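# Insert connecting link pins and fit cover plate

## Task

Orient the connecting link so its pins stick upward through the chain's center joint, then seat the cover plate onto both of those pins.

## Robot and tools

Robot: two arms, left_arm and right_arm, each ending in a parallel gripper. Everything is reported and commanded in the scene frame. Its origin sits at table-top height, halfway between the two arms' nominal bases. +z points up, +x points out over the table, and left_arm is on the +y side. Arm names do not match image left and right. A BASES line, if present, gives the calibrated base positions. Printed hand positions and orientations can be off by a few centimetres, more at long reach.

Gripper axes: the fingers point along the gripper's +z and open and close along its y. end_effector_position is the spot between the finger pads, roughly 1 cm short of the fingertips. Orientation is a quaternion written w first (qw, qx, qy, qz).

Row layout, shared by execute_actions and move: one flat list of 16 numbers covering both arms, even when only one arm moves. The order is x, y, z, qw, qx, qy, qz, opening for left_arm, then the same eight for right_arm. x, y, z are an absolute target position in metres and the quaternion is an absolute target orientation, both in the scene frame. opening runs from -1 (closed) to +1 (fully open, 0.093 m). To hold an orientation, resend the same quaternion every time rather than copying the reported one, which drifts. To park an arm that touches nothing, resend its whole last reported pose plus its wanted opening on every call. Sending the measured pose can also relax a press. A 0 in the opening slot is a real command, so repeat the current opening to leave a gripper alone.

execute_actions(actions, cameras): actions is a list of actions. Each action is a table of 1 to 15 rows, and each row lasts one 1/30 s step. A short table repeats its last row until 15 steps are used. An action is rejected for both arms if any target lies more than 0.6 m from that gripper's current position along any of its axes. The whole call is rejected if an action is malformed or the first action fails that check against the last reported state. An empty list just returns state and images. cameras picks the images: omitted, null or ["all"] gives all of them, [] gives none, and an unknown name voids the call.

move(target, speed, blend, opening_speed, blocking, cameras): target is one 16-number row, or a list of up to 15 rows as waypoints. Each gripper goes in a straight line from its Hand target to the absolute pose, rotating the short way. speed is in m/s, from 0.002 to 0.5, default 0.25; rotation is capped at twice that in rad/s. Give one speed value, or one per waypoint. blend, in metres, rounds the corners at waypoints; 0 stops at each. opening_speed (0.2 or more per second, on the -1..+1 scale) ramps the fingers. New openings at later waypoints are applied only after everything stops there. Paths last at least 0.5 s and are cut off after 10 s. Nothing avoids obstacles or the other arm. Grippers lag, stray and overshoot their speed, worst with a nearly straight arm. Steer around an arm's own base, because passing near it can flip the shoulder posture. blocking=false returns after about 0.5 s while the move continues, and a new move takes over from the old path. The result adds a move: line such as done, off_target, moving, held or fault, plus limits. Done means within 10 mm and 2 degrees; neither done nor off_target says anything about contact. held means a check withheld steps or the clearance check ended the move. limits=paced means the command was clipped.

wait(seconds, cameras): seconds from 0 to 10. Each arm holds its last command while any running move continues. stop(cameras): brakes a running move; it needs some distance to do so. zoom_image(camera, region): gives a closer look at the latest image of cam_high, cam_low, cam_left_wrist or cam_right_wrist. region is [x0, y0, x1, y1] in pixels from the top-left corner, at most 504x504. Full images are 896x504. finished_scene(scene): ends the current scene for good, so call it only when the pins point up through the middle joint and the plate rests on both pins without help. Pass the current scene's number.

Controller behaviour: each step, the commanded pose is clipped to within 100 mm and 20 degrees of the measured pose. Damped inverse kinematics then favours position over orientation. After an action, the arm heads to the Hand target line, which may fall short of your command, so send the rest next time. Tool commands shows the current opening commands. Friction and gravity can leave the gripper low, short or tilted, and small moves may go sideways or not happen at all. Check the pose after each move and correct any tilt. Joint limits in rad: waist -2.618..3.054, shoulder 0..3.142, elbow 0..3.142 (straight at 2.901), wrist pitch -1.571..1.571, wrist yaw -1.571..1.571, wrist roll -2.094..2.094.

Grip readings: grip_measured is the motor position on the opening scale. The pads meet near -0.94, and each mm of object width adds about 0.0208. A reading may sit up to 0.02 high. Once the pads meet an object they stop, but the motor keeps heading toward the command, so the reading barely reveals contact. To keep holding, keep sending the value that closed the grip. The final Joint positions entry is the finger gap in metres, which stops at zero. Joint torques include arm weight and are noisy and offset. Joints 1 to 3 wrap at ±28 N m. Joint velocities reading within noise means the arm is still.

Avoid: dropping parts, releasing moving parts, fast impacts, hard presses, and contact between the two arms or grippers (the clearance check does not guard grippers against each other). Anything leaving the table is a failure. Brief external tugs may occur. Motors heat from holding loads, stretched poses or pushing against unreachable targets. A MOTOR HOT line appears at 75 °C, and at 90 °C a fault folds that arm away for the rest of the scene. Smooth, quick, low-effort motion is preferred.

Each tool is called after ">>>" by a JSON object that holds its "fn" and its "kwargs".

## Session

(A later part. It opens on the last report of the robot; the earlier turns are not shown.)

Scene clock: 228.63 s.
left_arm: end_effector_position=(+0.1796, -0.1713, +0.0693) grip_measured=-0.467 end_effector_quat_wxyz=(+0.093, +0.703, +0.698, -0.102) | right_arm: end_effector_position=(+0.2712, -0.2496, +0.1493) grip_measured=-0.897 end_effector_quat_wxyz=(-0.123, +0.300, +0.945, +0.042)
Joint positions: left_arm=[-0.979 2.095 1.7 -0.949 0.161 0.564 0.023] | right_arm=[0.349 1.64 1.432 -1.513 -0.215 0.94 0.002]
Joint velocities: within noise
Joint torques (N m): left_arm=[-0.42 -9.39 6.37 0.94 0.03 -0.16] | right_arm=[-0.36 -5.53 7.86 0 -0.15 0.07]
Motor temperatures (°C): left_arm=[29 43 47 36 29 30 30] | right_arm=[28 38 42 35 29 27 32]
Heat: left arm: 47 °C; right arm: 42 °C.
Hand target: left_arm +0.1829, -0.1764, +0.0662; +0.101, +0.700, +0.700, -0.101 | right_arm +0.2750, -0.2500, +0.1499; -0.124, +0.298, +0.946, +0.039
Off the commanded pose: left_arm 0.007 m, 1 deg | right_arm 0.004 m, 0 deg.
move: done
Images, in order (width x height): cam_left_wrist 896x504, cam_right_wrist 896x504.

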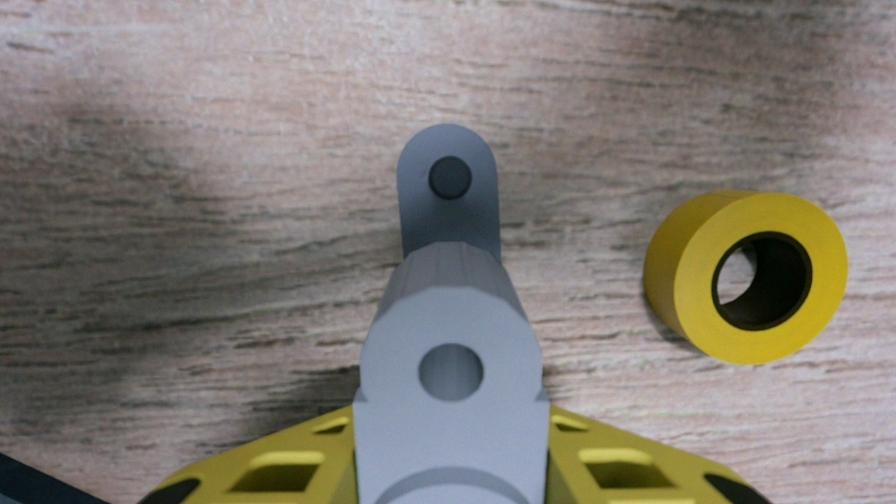

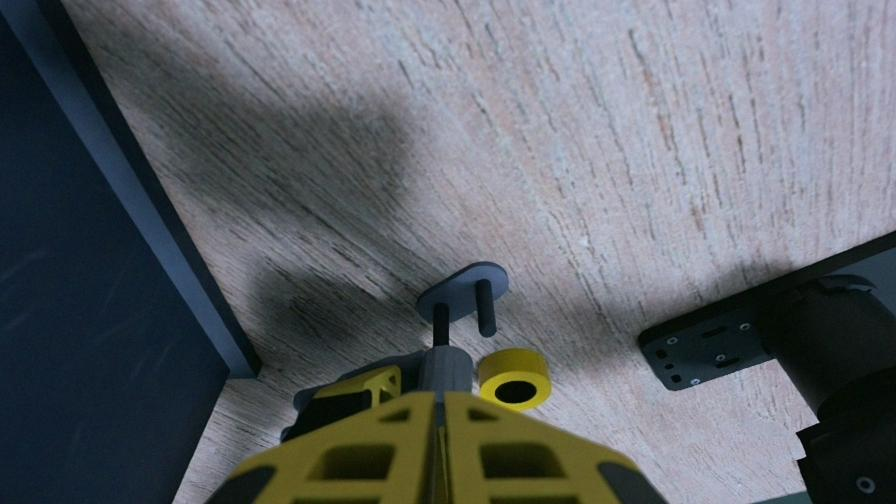

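>>> {"fn": "move", "kwargs": {"target": [0.1825, -0.1745, 0.056, 0.1008, 0.6999, 0.6999, -0.1008, -0.85, 0.275, -0.25, 0.15, -0.1245, 0.2981, 0.9455, 0.0392, -0.9], "speed": 0.05, "cameras": ["cam_left_wrist","cam_right_wrist"]}}

>>> {"fn": "zoom_image", "kwargs": {"camera": "cam_right_wrist", "region": [320, 220, 560, 420]}}

Scene clock: 230.17 s.
left_arm: end_effector_position=(+0.1807, -0.1730, +0.0627) grip_measured=-0.467 end_effector_quat_wxyz=(+0.100, +0.703, +0.697, -0.104) | right_arm: end_effector_position=(+0.2712, -0.2496, +0.1493) grip_measured=-0.897 end_effector_quat_wxyz=(-0.123, +0.300, +0.945, +0.042)
Joint positions: left_arm=[-0.979 2.095 1.67 -0.905 0.161 0.564 0.023] | right_arm=[0.349 1.64 1.432 -1.513 -0.215 0.94 0.002]
Joint velocities: within noise
Joint torques (N m): left_arm=[-0.24 -9.37 5.46 0.93 0.04 -0.15] | right_arm=[-0.36 -5.55 7.87 0.01 -0.14 0.07]
Motor temperatures (°C): left_arm=[29 43 47 36 29 30 30] | right_arm=[28 38 42 34 29 27 32]
Heat: left arm: 47 °C; right arm: 42 °C.
Hand target: left_arm +0.1824, -0.1745, +0.0561; +0.101, +0.700, +0.700, -0.101 | right_arm +0.2750, -0.2500, +0.1499; -0.124, +0.298, +0.946, +0.039
Off the commanded pose: left_arm 0.007 m, 1 deg | right_arm 0.004 m, 0 deg.
move: done
Images, in order (width x height): cam_left_wrist 896x504, cam_right_wrist 896x504.

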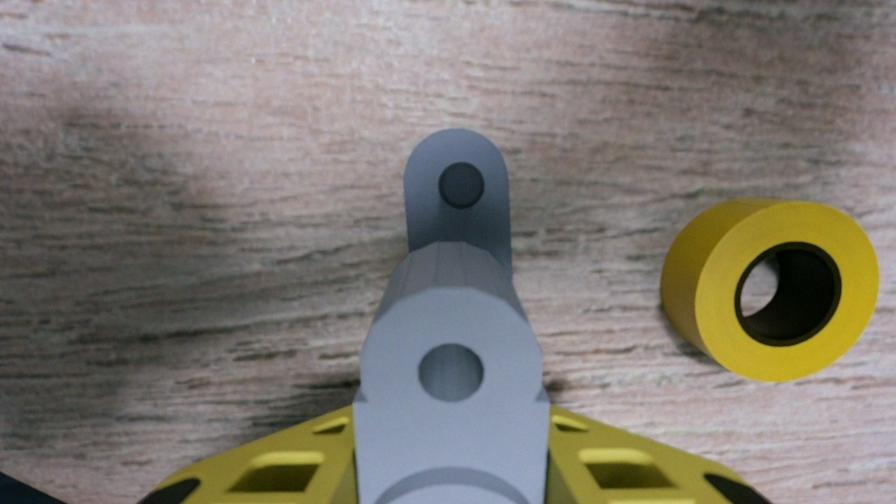

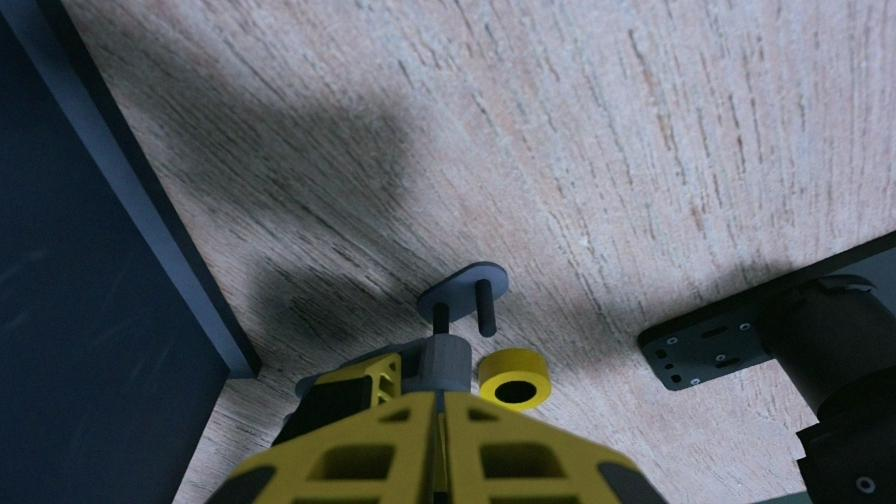

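Scaled by 2.100 from the camera's 896x504 image, which has a finer 1280x720 frame.

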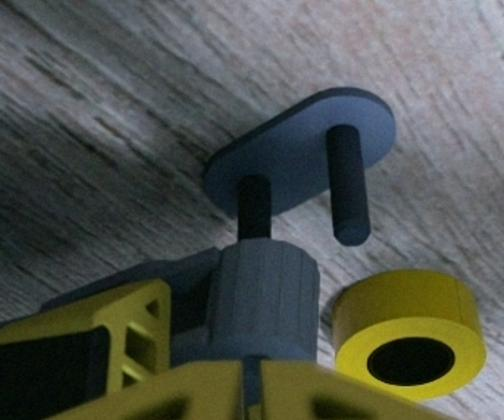

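>>> {"fn": "move", "kwargs": {"target": [[0.182, -0.172, 0.072, 0.1008, 0.6999, 0.6999, -0.1008, -0.85, 0.275, -0.25, 0.15, -0.1245, 0.2981, 0.9455, 0.0392, -0.9],[0.178, -0.169, 0.068, 0.1008, 0.6999, 0.6999, -0.1008, -0.85, 0.275, -0.25, 0.15, -0.1245, 0.2981, 0.9455, 0.0392, -0.9]], "speed": 0.05, "cameras": ["cam_left_wrist","cam_right_wrist"]}}

>>> {"fn": "zoom_image", "kwargs": {"camera": "cam_right_wrist", "region": [320, 220, 560, 420]}}

Scene clock: 231.80 s.
left_arm: end_effector_position=(+0.1802, -0.1723, +0.0622) grip_measured=-0.467 end_effector_quat_wxyz=(+0.099, +0.703, +0.697, -0.104) | right_arm: end_effector_position=(+0.2711, -0.2496, +0.1493) grip_measured=-0.897 end_effector_quat_wxyz=(-0.123, +0.300, +0.945, +0.041)
Joint positions: left_arm=[-0.979 2.095 1.669 -0.907 0.161 0.564 0.023] | right_arm=[0.349 1.64 1.432 -1.513 -0.215 0.94 0.002]
Joint velocities: within noise
Joint torques (N m): left_arm=[-0.44 -12.66 4.92 0.68 0.03 -0.17] | right_arm=[-0.38 -5.53 7.86 0.01 -0.15 0.08]
Motor temperatures (°C): left_arm=[29 43 47 36 29 30 30] | right_arm=[28 38 42 34 29 27 32]
Heat: left arm: 47 °C; right arm: 42 °C.
Hand target: left_arm +0.1780, -0.1691, +0.0679; +0.101, +0.700, +0.700, -0.101 | right_arm +0.2749, -0.2501, +0.1499; -0.124, +0.298, +0.946, +0.039
Off the commanded pose: left_arm 0.007 m, 1 deg | right_arm 0.004 m, 0 deg.
move: done
Images, in order (width x height): cam_left_wrist 896x504, cam_right_wrist 896x504.

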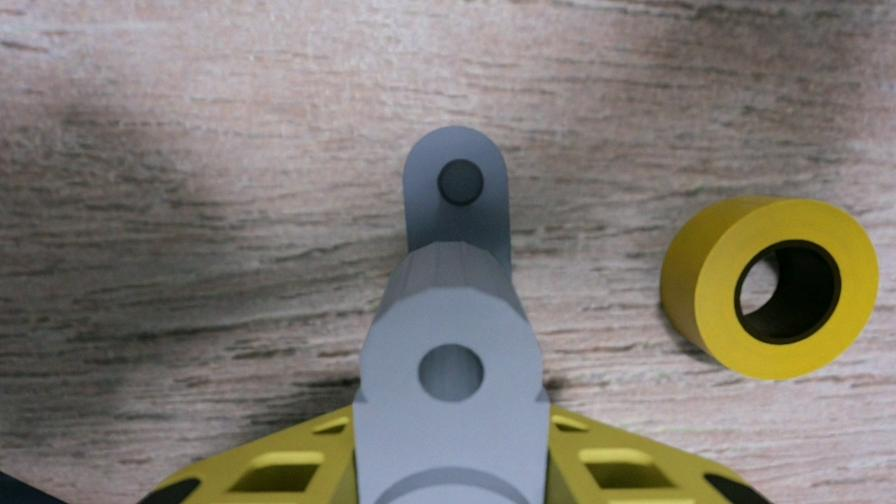

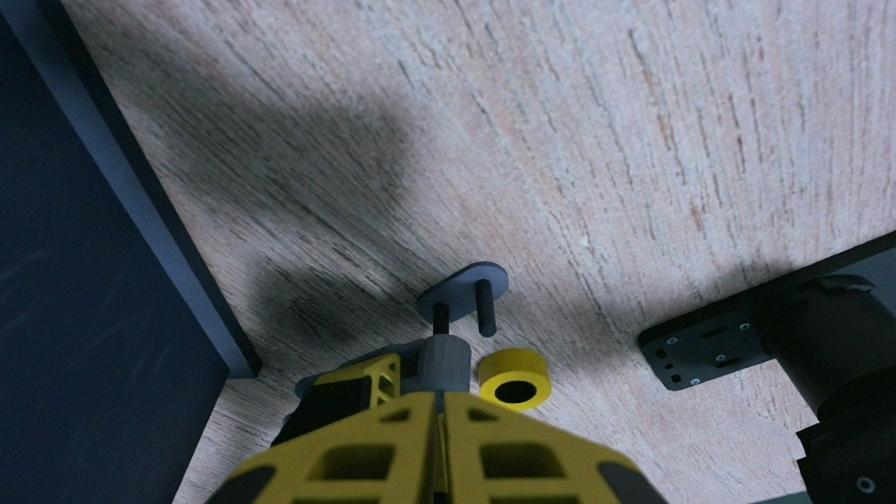

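Scaled by 2.100 from the camera's 896x504 image, which has a finer 1280x720 frame.

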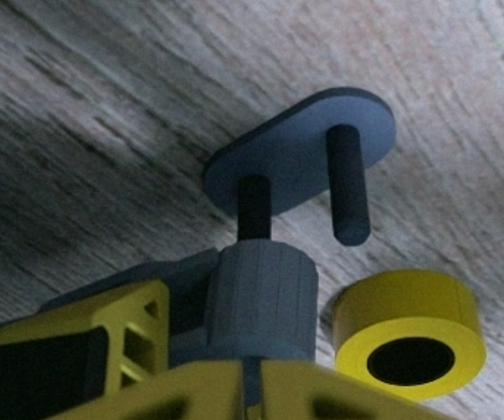

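>>> {"fn": "move", "kwargs": {"target": [[0.187, -0.178, 0.094, 0.1008, 0.6999, 0.6999, -0.1008, -0.85, 0.275, -0.25, 0.15, -0.1245, 0.2981, 0.9455, 0.0392, -0.9],[0.182, -0.1737, 0.069, 0.1008, 0.6999, 0.6999, -0.1008, -0.85, 0.275, -0.25, 0.15, -0.1245, 0.2981, 0.9455, 0.0392, -0.9]], "speed": 0.06, "cameras": ["cam_left_wrist","cam_right_wrist"]}}

>>> {"fn": "zoom_image", "kwargs": {"camera": "cam_right_wrist", "region": [320, 220, 560, 420]}}

Scene clock: 233.83 s.
left_arm: end_effector_position=(+0.1782, -0.1692, +0.0673) grip_measured=-0.467 end_effector_quat_wxyz=(+0.088, +0.703, +0.698, -0.101) | right_arm: end_effector_position=(+0.2711, -0.2496, +0.1493) grip_measured=-0.897 end_effector_quat_wxyz=(-0.123, +0.300, +0.945, +0.041)
Joint positions: left_arm=[-0.979 2.095 1.695 -0.953 0.161 0.564 0.023] | right_arm=[0.349 1.64 1.432 -1.513 -0.215 0.94 0.002]
Joint velocities: within noise
Joint torques (N m): left_arm=[-0.28 -10.58 6.13 0.98 0.04 -0.14] | right_arm=[-0.38 -5.53 7.87 0.01 -0.15 0.07]
Motor temperatures (°C): left_arm=[29 43 47 36 29 30 30] | right_arm=[28 38 42 34 29 27 32]
Heat: left arm: 47 °C; right arm: 42 °C.
Hand target: left_arm +0.1819, -0.1737, +0.0692; +0.101, +0.700, +0.700, -0.101 | right_arm +0.2749, -0.2501, +0.1499; -0.124, +0.298, +0.946, +0.039
Off the commanded pose: left_arm 0.006 m, 1 deg | right_arm 0.004 m, 0 deg.
move: done
Images, in order (width x height): cam_left_wrist 896x504, cam_right_wrist 896x504.

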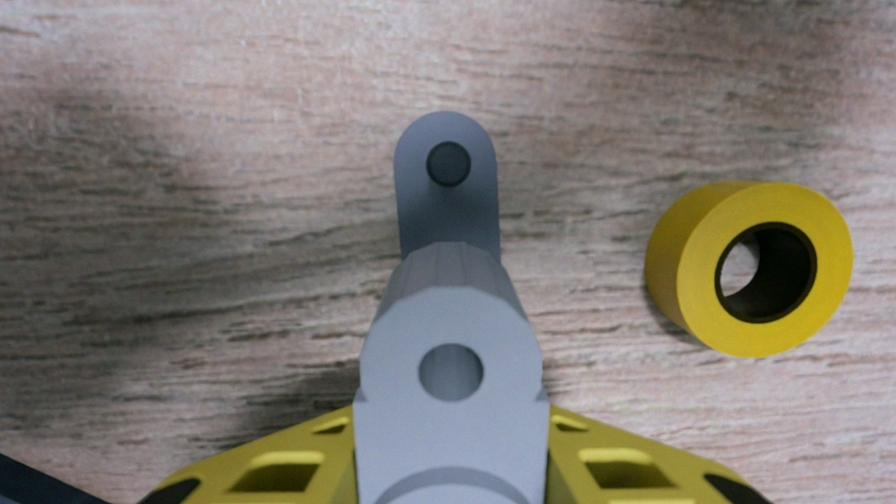

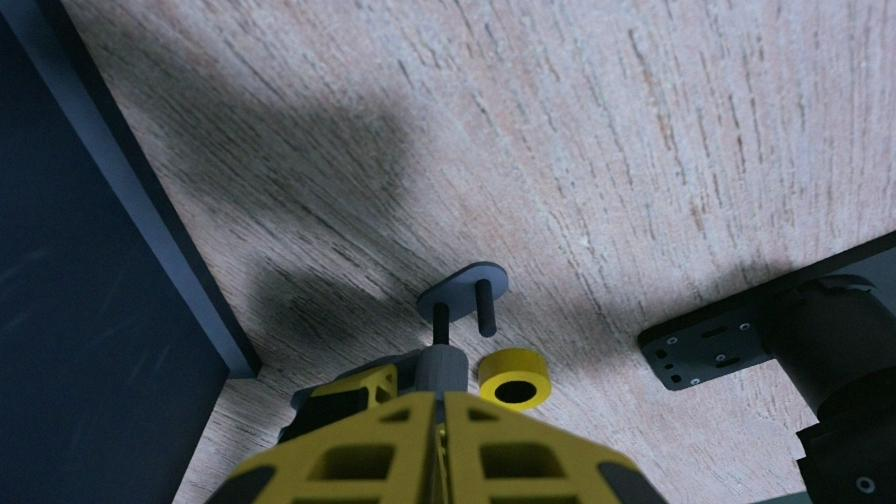

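Scaled by 2.100 from the camera's 896x504 image, which has a finer 1280x720 frame.

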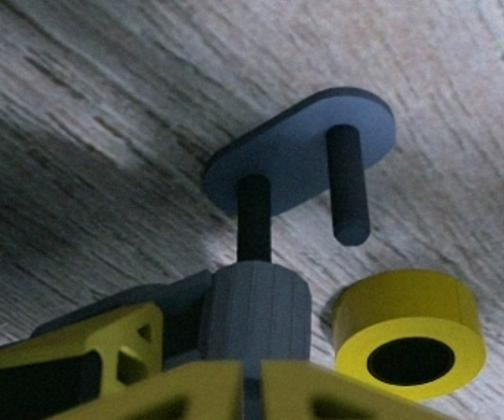

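>>> {"fn": "move", "kwargs": {"target": [0.182, -0.1732, 0.059, 0.1008, 0.6999, 0.6999, -0.1008, -0.85, 0.275, -0.25, 0.15, -0.1245, 0.2981, 0.9455, 0.0392, -0.9], "speed": 0.05, "cameras": ["cam_left_wrist","cam_right_wrist"]}}

>>> {"fn": "zoom_image", "kwargs": {"camera": "cam_right_wrist", "region": [320, 220, 560, 420]}}

Scene clock: 235.20 s.
left_arm: end_effector_position=(+0.1803, -0.1724, +0.0626) grip_measured=-0.467 end_effector_quat_wxyz=(+0.098, +0.703, +0.697, -0.103) | right_arm: end_effector_position=(+0.2711, -0.2496, +0.1493) grip_measured=-0.897 end_effector_quat_wxyz=(-0.123, +0.300, +0.945, +0.041)
Joint positions: left_arm=[-0.979 2.095 1.672 -0.909 0.161 0.564 0.023] | right_arm=[0.349 1.64 1.432 -1.513 -0.215 0.94 0.002]
Joint velocities: within noise
Joint torques (N m): left_arm=[-0.21 -10.1 5.46 0.89 0.04 -0.14] | right_arm=[-0.36 -5.53 7.86 0.01 -0.15 0.08]
Motor temperatures (°C): left_arm=[29 43 47 36 29 30 30] | right_arm=[28 38 42 34 29 27 32]
Heat: left arm: 47 °C; right arm: 42 °C.
Hand target: left_arm +0.1819, -0.1732, +0.0591; +0.101, +0.700, +0.700, -0.101 | right_arm +0.2749, -0.2501, +0.1499; -0.124, +0.298, +0.946, +0.039
Off the commanded pose: left_arm 0.004 m, 1 deg | right_arm 0.004 m, 0 deg.
move: done
Images, in order (width x height): cam_left_wrist 896x504, cam_right_wrist 896x504.

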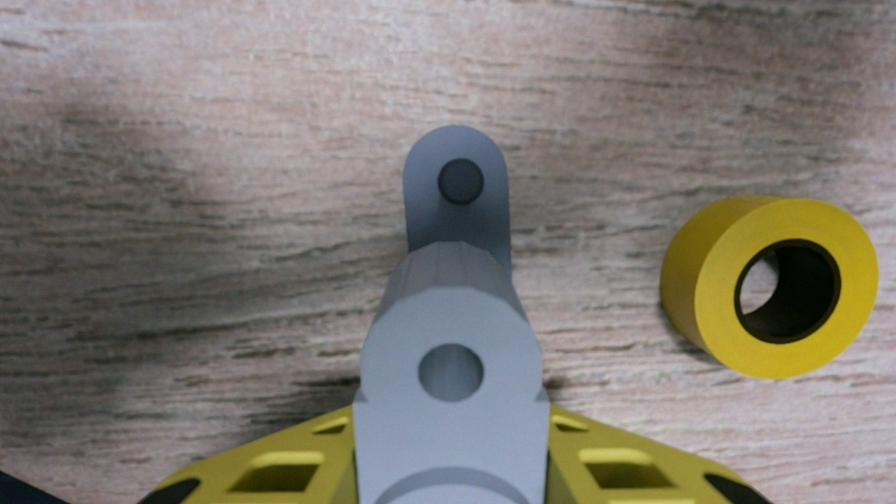

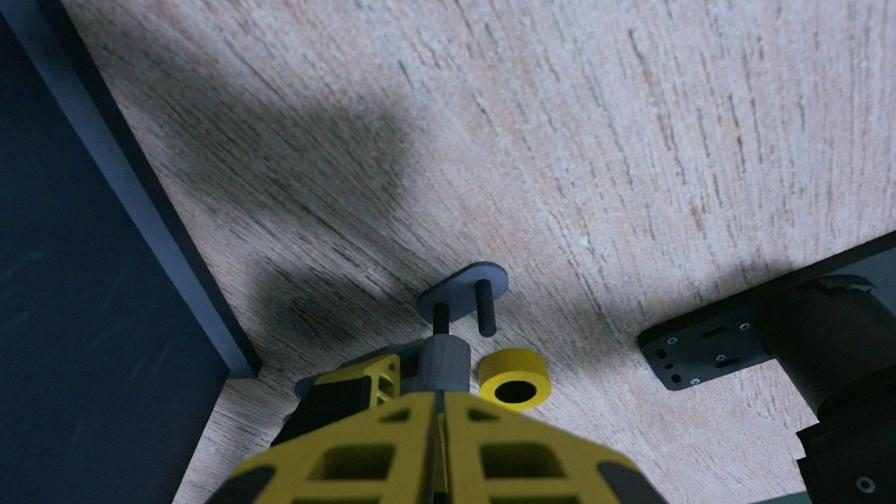

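Scaled by 2.100 from the camera's 896x504 image, which has a finer 1280x720 frame.

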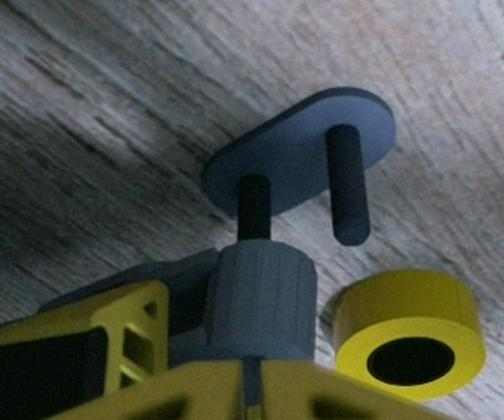

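>>> {"fn": "move", "kwargs": {"target": [[0.178, -0.166, 0.075, 0.1008, 0.6999, 0.6999, -0.1008, -0.85, 0.275, -0.25, 0.15, -0.1245, 0.2981, 0.9455, 0.0392, -0.9],[0.178, -0.166, 0.064, 0.1008, 0.6999, 0.6999, -0.1008, -0.85, 0.275, -0.25, 0.15, -0.1245, 0.2981, 0.9455, 0.0392, -0.9]], "speed": 0.06, "cameras": ["cam_left_wrist","cam_right_wrist"]}}

>>> {"fn": "zoom_image", "kwargs": {"camera": "cam_right_wrist", "region": [320, 220, 560, 420]}}

Scene clock: 236.57 s.
left_arm: end_effector_position=(+0.1796, -0.1713, +0.0615) grip_measured=-0.467 end_effector_quat_wxyz=(+0.102, +0.703, +0.696, -0.104) | right_arm: end_effector_position=(+0.2711, -0.2496, +0.1493) grip_measured=-0.897 end_effector_quat_wxyz=(-0.123, +0.300, +0.945, +0.041)
Joint positions: left_arm=[-0.979 2.084 1.649 -0.89 0.161 0.564 0.023] | right_arm=[0.349 1.64 1.432 -1.513 -0.215 0.94 0.002]
Joint velocities: within noise
Joint torques (N m): left_arm=[-0.13 -12.19 4.41 0.7 0.04 -0.12] | right_arm=[-0.38 -5.55 7.84 0.01 -0.15 0.08]
Motor temperatures (°C): left_arm=[29 43 47 36 29 30 30] | right_arm=[28 38 42 34 29 27 32]
Heat: left arm: 47 °C; right arm: 42 °C.
Hand target: left_arm +0.1780, -0.1661, +0.0638; +0.101, +0.700, +0.700, -0.101 | right_arm +0.2749, -0.2501, +0.1499; -0.124, +0.298, +0.946, +0.039
Off the commanded pose: left_arm 0.006 m, 1 deg | right_arm 0.004 m, 0 deg.
move: done
Images, in order (width x height): cam_left_wrist 896x504, cam_right_wrist 896x504.

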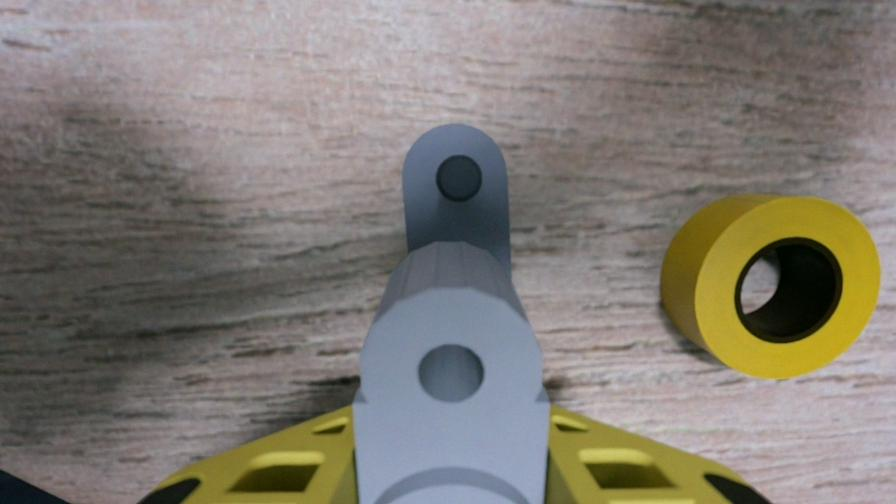

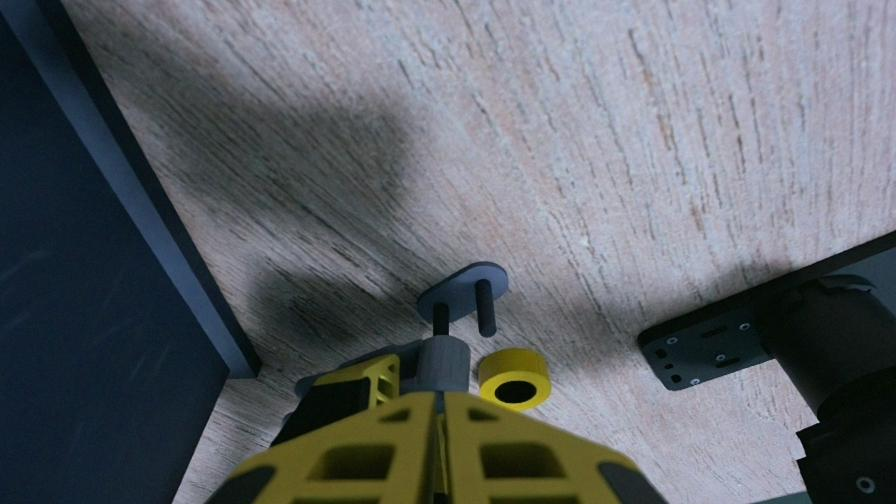

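Scaled by 2.100 from the camera's 896x504 image, which has a finer 1280x720 frame.

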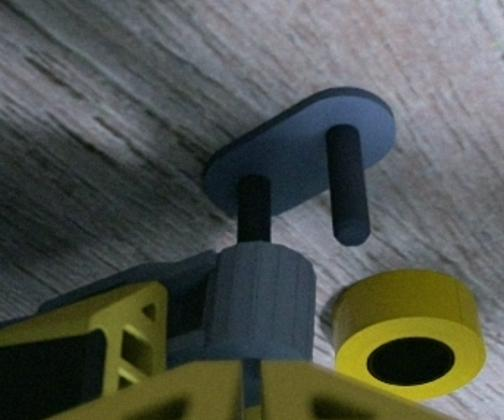

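>>> {"fn": "move", "kwargs": {"target": [[0.1755, -0.161, 0.070, 0.1008, 0.6999, 0.6999, -0.1008, -0.85, 0.275, -0.25, 0.15, -0.1245, 0.2981, 0.9455, 0.0392, -0.9],[0.1755, -0.161, 0.064, 0.1008, 0.6999, 0.6999, -0.1008, -0.85, 0.275, -0.25, 0.15, -0.1245, 0.2981, 0.9455, 0.0392, -0.9]], "speed": 0.06, "cameras": ["cam_left_wrist","cam_right_wrist"]}}

>>> {"fn": "zoom_image", "kwargs": {"camera": "cam_right_wrist", "region": [320, 220, 560, 420]}}

Scene clock: 237.87 s.
left_arm: end_effector_position=(+0.1771, -0.1674, +0.0611) grip_measured=-0.467 end_effector_quat_wxyz=(+0.103, +0.703, +0.696, -0.104) | right_arm: end_effector_position=(+0.2711, -0.2496, +0.1493) grip_measured=-0.897 end_effector_quat_wxyz=(-0.123, +0.300, +0.945, +0.041)
Joint positions: left_arm=[-0.979 2.064 1.617 -0.875 0.161 0.564 0.023] | right_arm=[0.349 1.64 1.432 -1.513 -0.215 0.94 0.002]
Joint velocities: within noise
Joint torques (N m): left_arm=[0.01 -12.22 4.4 0.66 0.05 -0.11] | right_arm=[-0.36 -5.53 7.86 0.01 -0.15 0.08]
Motor temperatures (°C): left_arm=[29 43 47 36 29 30 30] | right_arm=[28 38 42 34 29 27 32]
Heat: left arm: 47 °C; right arm: 42 °C.
Hand target: left_arm +0.1755, -0.1611, +0.0639; +0.101, +0.700, +0.700, -0.101 | right_arm +0.2749, -0.2501, +0.1499; -0.124, +0.298, +0.946, +0.039
Off the commanded pose: left_arm 0.007 m, 1 deg | right_arm 0.004 m, 0 deg.
move: done
Images, in order (width x height): cam_left_wrist 896x504, cam_right_wrist 896x504.

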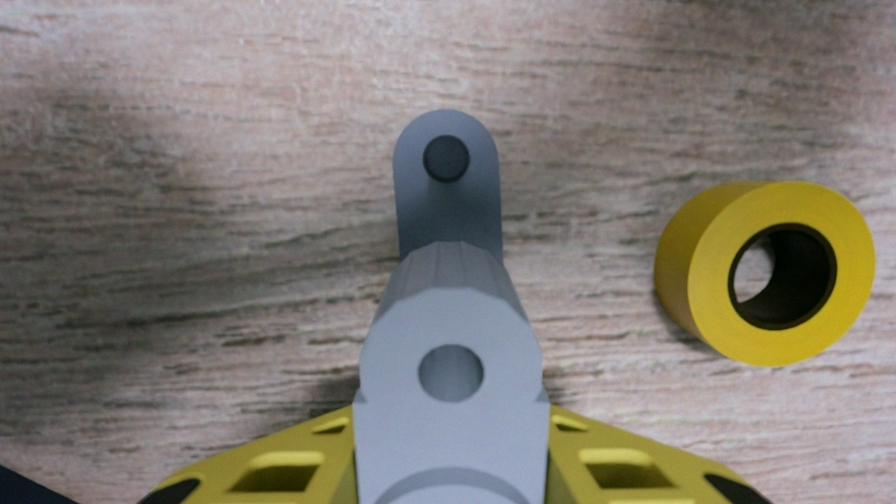

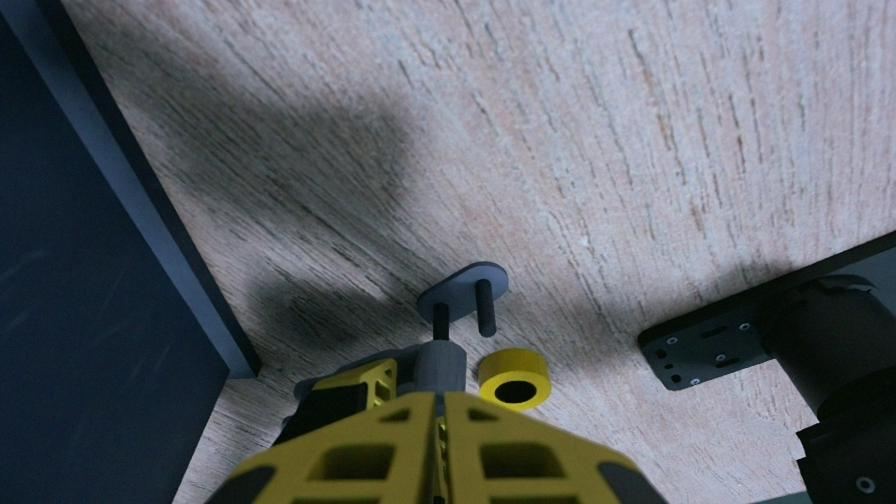

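Scaled by 2.100 from the camera's 896x504 image, which has a finer 1280x720 frame.

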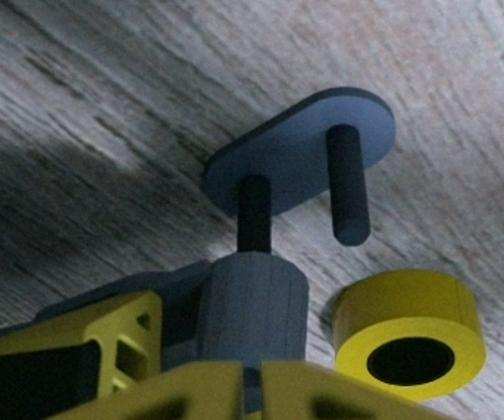

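>>> {"fn": "move", "kwargs": {"target": [0.1757, -0.1625, 0.055, 0.1008, 0.6999, 0.6999, -0.1008, -0.85, 0.275, -0.25, 0.15, -0.1245, 0.2981, 0.9455, 0.0392, -0.9], "speed": 0.05, "cameras": ["cam_left_wrist","cam_right_wrist"]}}

>>> {"fn": "zoom_image", "kwargs": {"camera": "cam_right_wrist", "region": [320, 220, 560, 420]}}

Scene clock: 238.93 s.
left_arm: end_effector_position=(+0.1753, -0.1639, +0.0554) grip_measured=-0.467 end_effector_quat_wxyz=(+0.098, +0.703, +0.697, -0.103) | right_arm: end_effector_position=(+0.2711, -0.2496, +0.1493) grip_measured=-0.897 end_effector_quat_wxyz=(-0.123, +0.300, +0.945, +0.041)
Joint positions: left_arm=[-0.978 2.064 1.596 -0.866 0.16 0.564 0.023] | right_arm=[0.349 1.64 1.432 -1.513 -0.215 0.94 0.002]
Joint velocities: within noise
Joint torques (N m): left_arm=[-0.13 -11.02 4.74 0.84 0.06 -0.12] | right_arm=[-0.38 -5.53 7.84 0.01 -0.14 0.08]
Motor temperatures (°C): left_arm=[29 44 47 36 29 30 30] | right_arm=[28 38 42 34 29 27 32]
Heat: left arm: 47 °C; right arm: 42 °C.
Hand target: left_arm +0.1758, -0.1625, +0.0551; +0.101, +0.700, +0.700, -0.101 | right_arm +0.2749, -0.2501, +0.1499; -0.124, +0.298, +0.946, +0.039
Off the commanded pose: left_arm 0.002 m, 1 deg | right_arm 0.004 m, 0 deg.
move: done
Images, in order (width x height): cam_left_wrist 896x504, cam_right_wrist 896x504.

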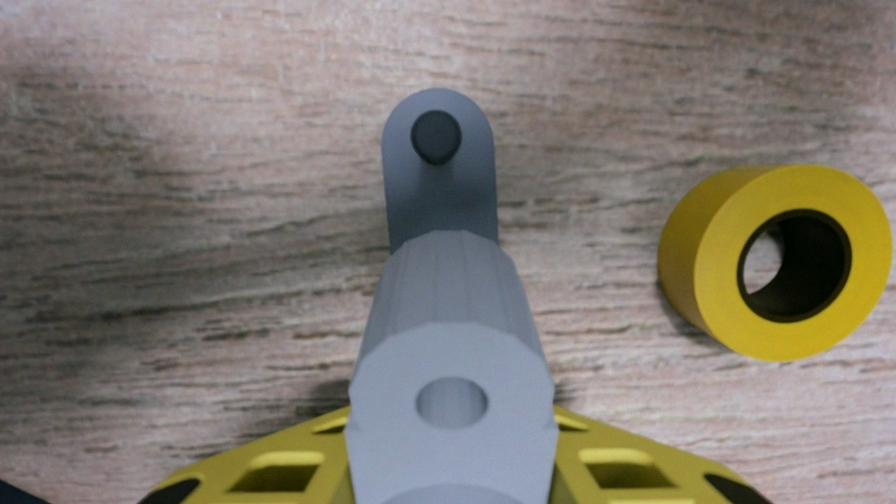

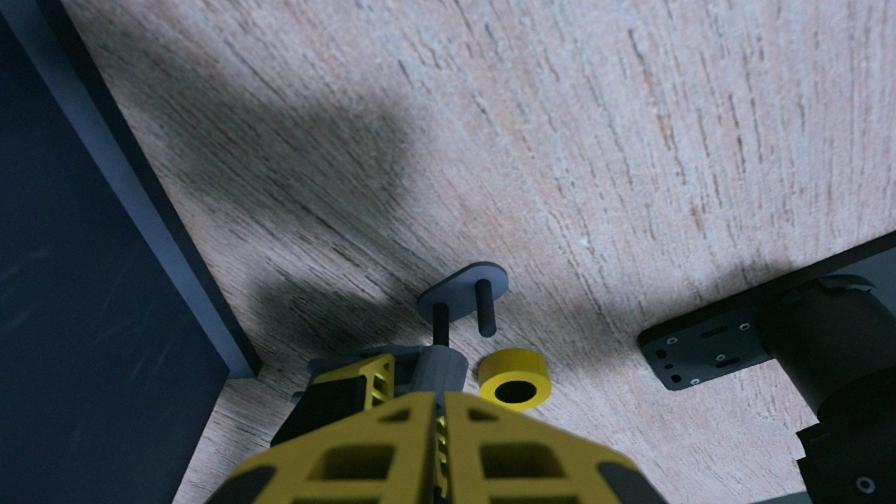

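Scaled by 2.100 from the camera's 896x504 image, which has a finer 1280x720 frame.

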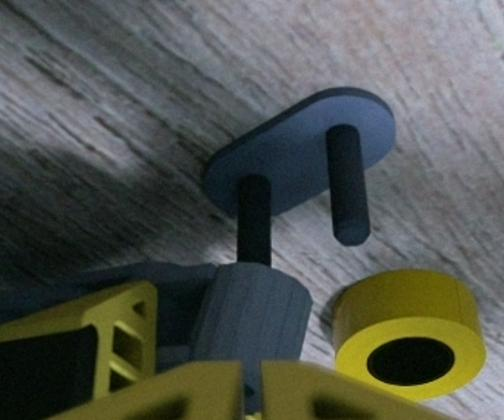

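>>> {"fn": "move", "kwargs": {"target": [0.177, -0.165, 0.085, 0.1008, 0.6999, 0.6999, -0.1008, -0.85, 0.275, -0.25, 0.15, -0.1245, 0.2981, 0.9455, 0.0392, -0.9], "speed": 0.08, "cameras": ["cam_left_wrist","cam_right_wrist"]}}

>>> {"fn": "zoom_image", "kwargs": {"camera": "cam_right_wrist", "region": [320, 220, 560, 420]}}

Scene clock: 240.83 s.
left_arm: end_effector_position=(+0.1724, -0.1595, +0.0679) grip_measured=-0.467 end_effector_quat_wxyz=(+0.081, +0.703, +0.700, -0.099) | right_arm: end_effector_position=(+0.2711, -0.2496, +0.1493) grip_measured=-0.897 end_effector_quat_wxyz=(-0.123, +0.300, +0.945, +0.041)
Joint positions: left_arm=[-0.978 2.064 1.654 -0.959 0.16 0.564 0.023] | right_arm=[0.349 1.64 1.432 -1.513 -0.215 0.94 0.002]
Joint velocities: within noise
Joint torques (N m): left_arm=[-0.2 -12.14 8.49 0.59 0.06 -0.13] | right_arm=[-0.38 -5.55 7.86 0.01 -0.15 0.08]
Motor temperatures (°C): left_arm=[29 45 47 36 29 30 30] | right_arm=[28 38 42 34 29 27 32]
Heat: left arm: 47 °C; right arm: 42 °C.
Hand target: left_arm +0.1768, -0.1647, +0.0850; +0.101, +0.700, +0.700, -0.101 | right_arm +0.2749, -0.2501, +0.1499; -0.124, +0.298, +0.946, +0.039
Off the commanded pose: left_arm 0.019 m, 2 deg | right_arm 0.004 m, 0 deg.
move: off_target (left_arm)
Images, in order (width x height): cam_left_wrist 896x504, cam_right_wrist 896x504.

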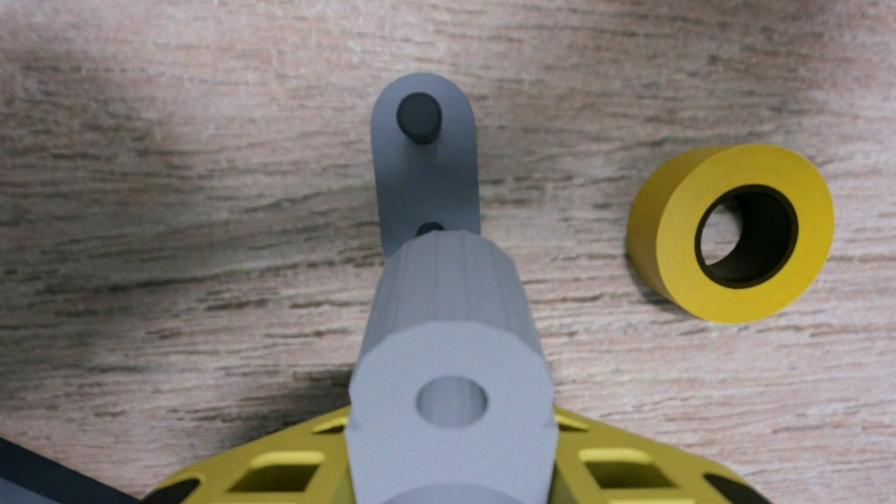

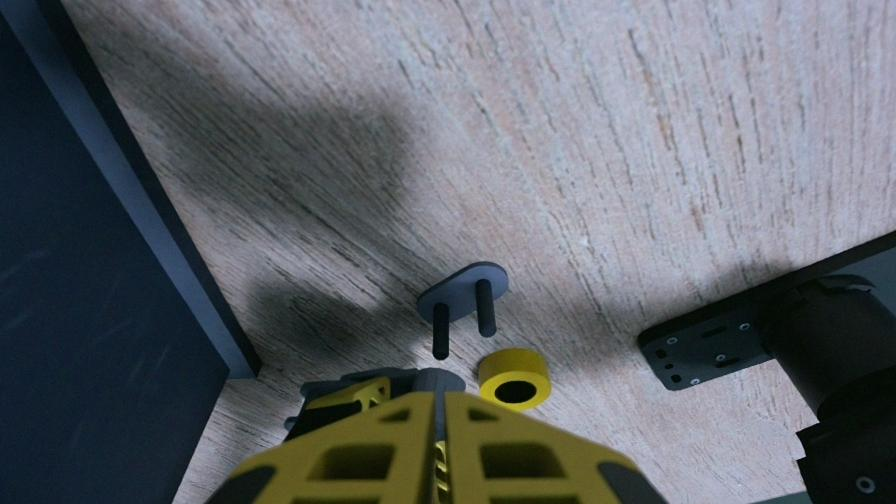

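Scaled by 2.100 from the camera's 896x504 image, which has a finer 1280x720 frame.

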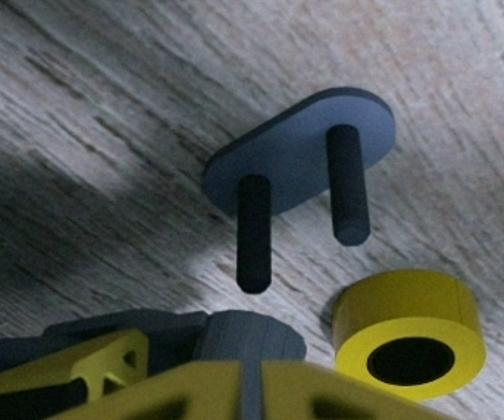

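>>> {"fn": "move", "kwargs": {"target": [[0.186, -0.174, 0.09, 0.0493, 0.7054, 0.7054, -0.0493, -0.85, 0.275, -0.25, 0.15, -0.1245, 0.2981, 0.9455, 0.0392, -0.9],[0.182, -0.172, 0.076, 0.0493, 0.7054, 0.7054, -0.0493, -0.85, 0.275, -0.25, 0.15, -0.1245, 0.2981, 0.9455, 0.0392, -0.9]], "speed": 0.08, "cameras": ["cam_left_wrist","cam_right_wrist"]}}

>>> {"fn": "zoom_image", "kwargs": {"camera": "cam_right_wrist", "region": [320, 220, 560, 420]}}

Scene clock: 244.23 s.
left_arm: end_effector_position=(+0.1809, -0.1695, +0.0774) grip_measured=-0.467 end_effector_quat_wxyz=(+0.045, +0.708, +0.702, -0.055) | right_arm: end_effector_position=(+0.2711, -0.2496, +0.1493) grip_measured=-0.897 end_effector_quat_wxyz=(-0.123, +0.300, +0.945, +0.041)
Joint positions: left_arm=[-1.002 2.203 1.928 -1.184 0.086 0.555 0.023] | right_arm=[0.349 1.64 1.432 -1.513 -0.215 0.94 0.002]
Joint velocities: within noise
Joint torques (N m): left_arm=[-0.4 -10.82 6.17 0.58 -0.07 -0.15] | right_arm=[-0.35 -5.55 7.86 0.01 -0.15 0.08]
Motor temperatures (°C): left_arm=[29 45 47 36 29 30 30] | right_arm=[28 37 42 34 29 27 32]
Heat: left arm: 47 °C; right arm: 42 °C.
Hand target: left_arm +0.1820, -0.1719, +0.0760; +0.049, +0.705, +0.705, -0.049 | right_arm +0.2749, -0.2501, +0.1499; -0.124, +0.298, +0.946, +0.039
Off the commanded pose: left_arm 0.003 m, 1 deg | right_arm 0.004 m, 0 deg.
move: done
Images, in order (width x height): cam_left_wrist 896x504, cam_right_wrist 896x504.

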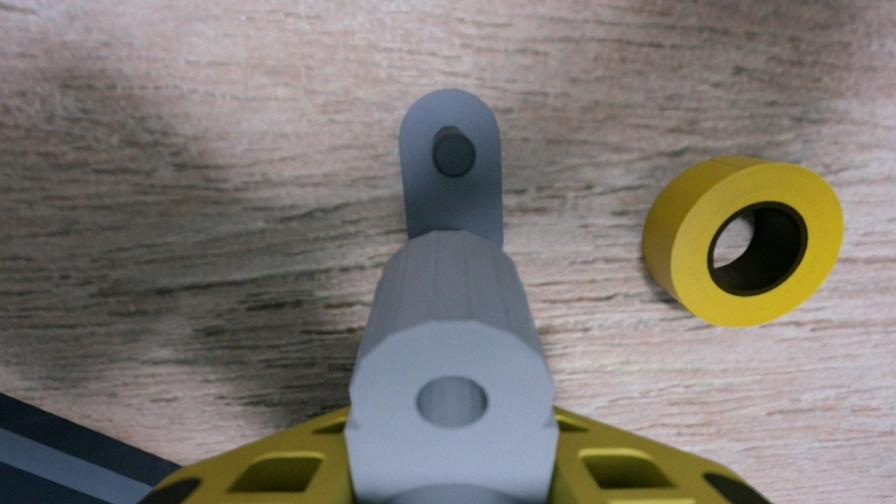

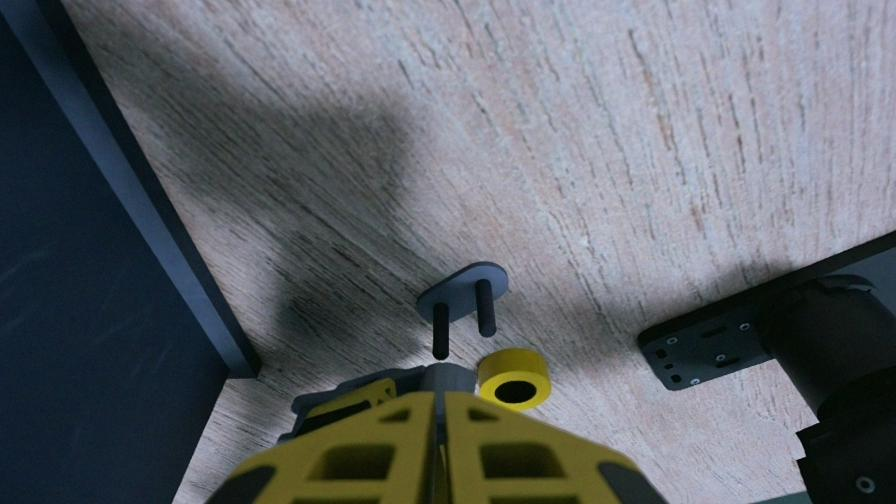

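Scaled by 2.100 from the camera's 896x504 image, which has a finer 1280x720 frame.

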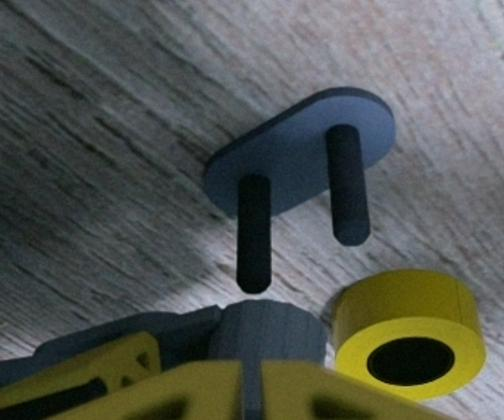

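>>> {"fn": "move", "kwargs": {"target": [[0.1810, -0.1675, 0.067, 0.0493, 0.7054, 0.7054, -0.0493, -0.85, 0.275, -0.25, 0.15, -0.1245, 0.2981, 0.9455, 0.0392, -0.9]], "speed": 0.06, "cameras": ["cam_left_wrist","cam_right_wrist"]}}

>>> {"fn": "zoom_image", "kwargs": {"camera": "cam_right_wrist", "region": [320, 220, 560, 420]}}

Scene clock: 245.77 s.
left_arm: end_effector_position=(+0.1783, -0.1651, +0.0618) grip_measured=-0.467 end_effector_quat_wxyz=(+0.036, +0.708, +0.703, -0.053) | right_arm: end_effector_position=(+0.2711, -0.2496, +0.1493) grip_measured=-0.897 end_effector_quat_wxyz=(-0.123, +0.300, +0.945, +0.041)
Joint positions: left_arm=[-1.002 2.203 1.868 -1.141 0.086 0.555 0.023] | right_arm=[0.349 1.64 1.432 -1.513 -0.215 0.94 0.002]
Joint velocities: within noise
Joint torques (N m): left_arm=[-0.38 -12.3 5.72 0.53 -0.06 -0.16] | right_arm=[-0.36 -5.53 7.87 0.01 -0.15 0.08]
Motor temperatures (°C): left_arm=[29 46 47 35 29 30 30] | right_arm=[28 37 42 34 29 27 32]
Heat: left arm: 47 °C; right arm: 42 °C.
Hand target: left_arm +0.1810, -0.1674, +0.0671; +0.049, +0.705, +0.705, -0.049 | right_arm +0.2749, -0.2501, +0.1499; -0.124, +0.298, +0.946, +0.039
Off the commanded pose: left_arm 0.006 m, 2 deg | right_arm 0.004 m, 0 deg.
move: done
Images, in order (width x height): cam_left_wrist 896x504, cam_right_wrist 896x504.

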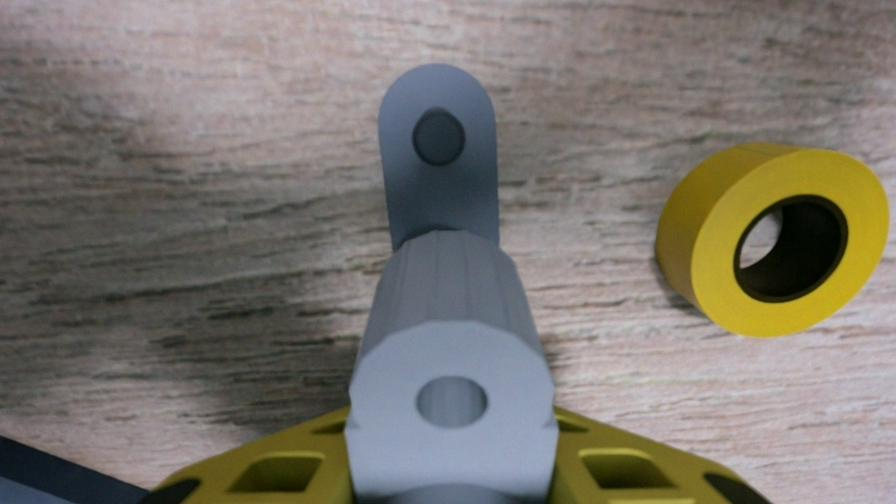

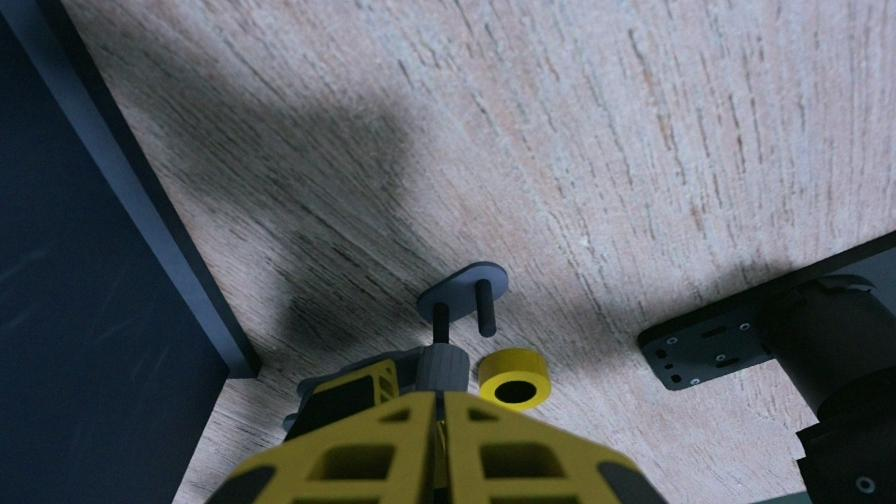

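Scaled by 2.100 from the camera's 896x504 image, which has a finer 1280x720 frame.

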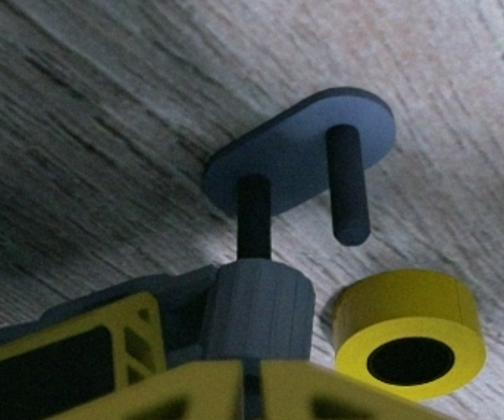

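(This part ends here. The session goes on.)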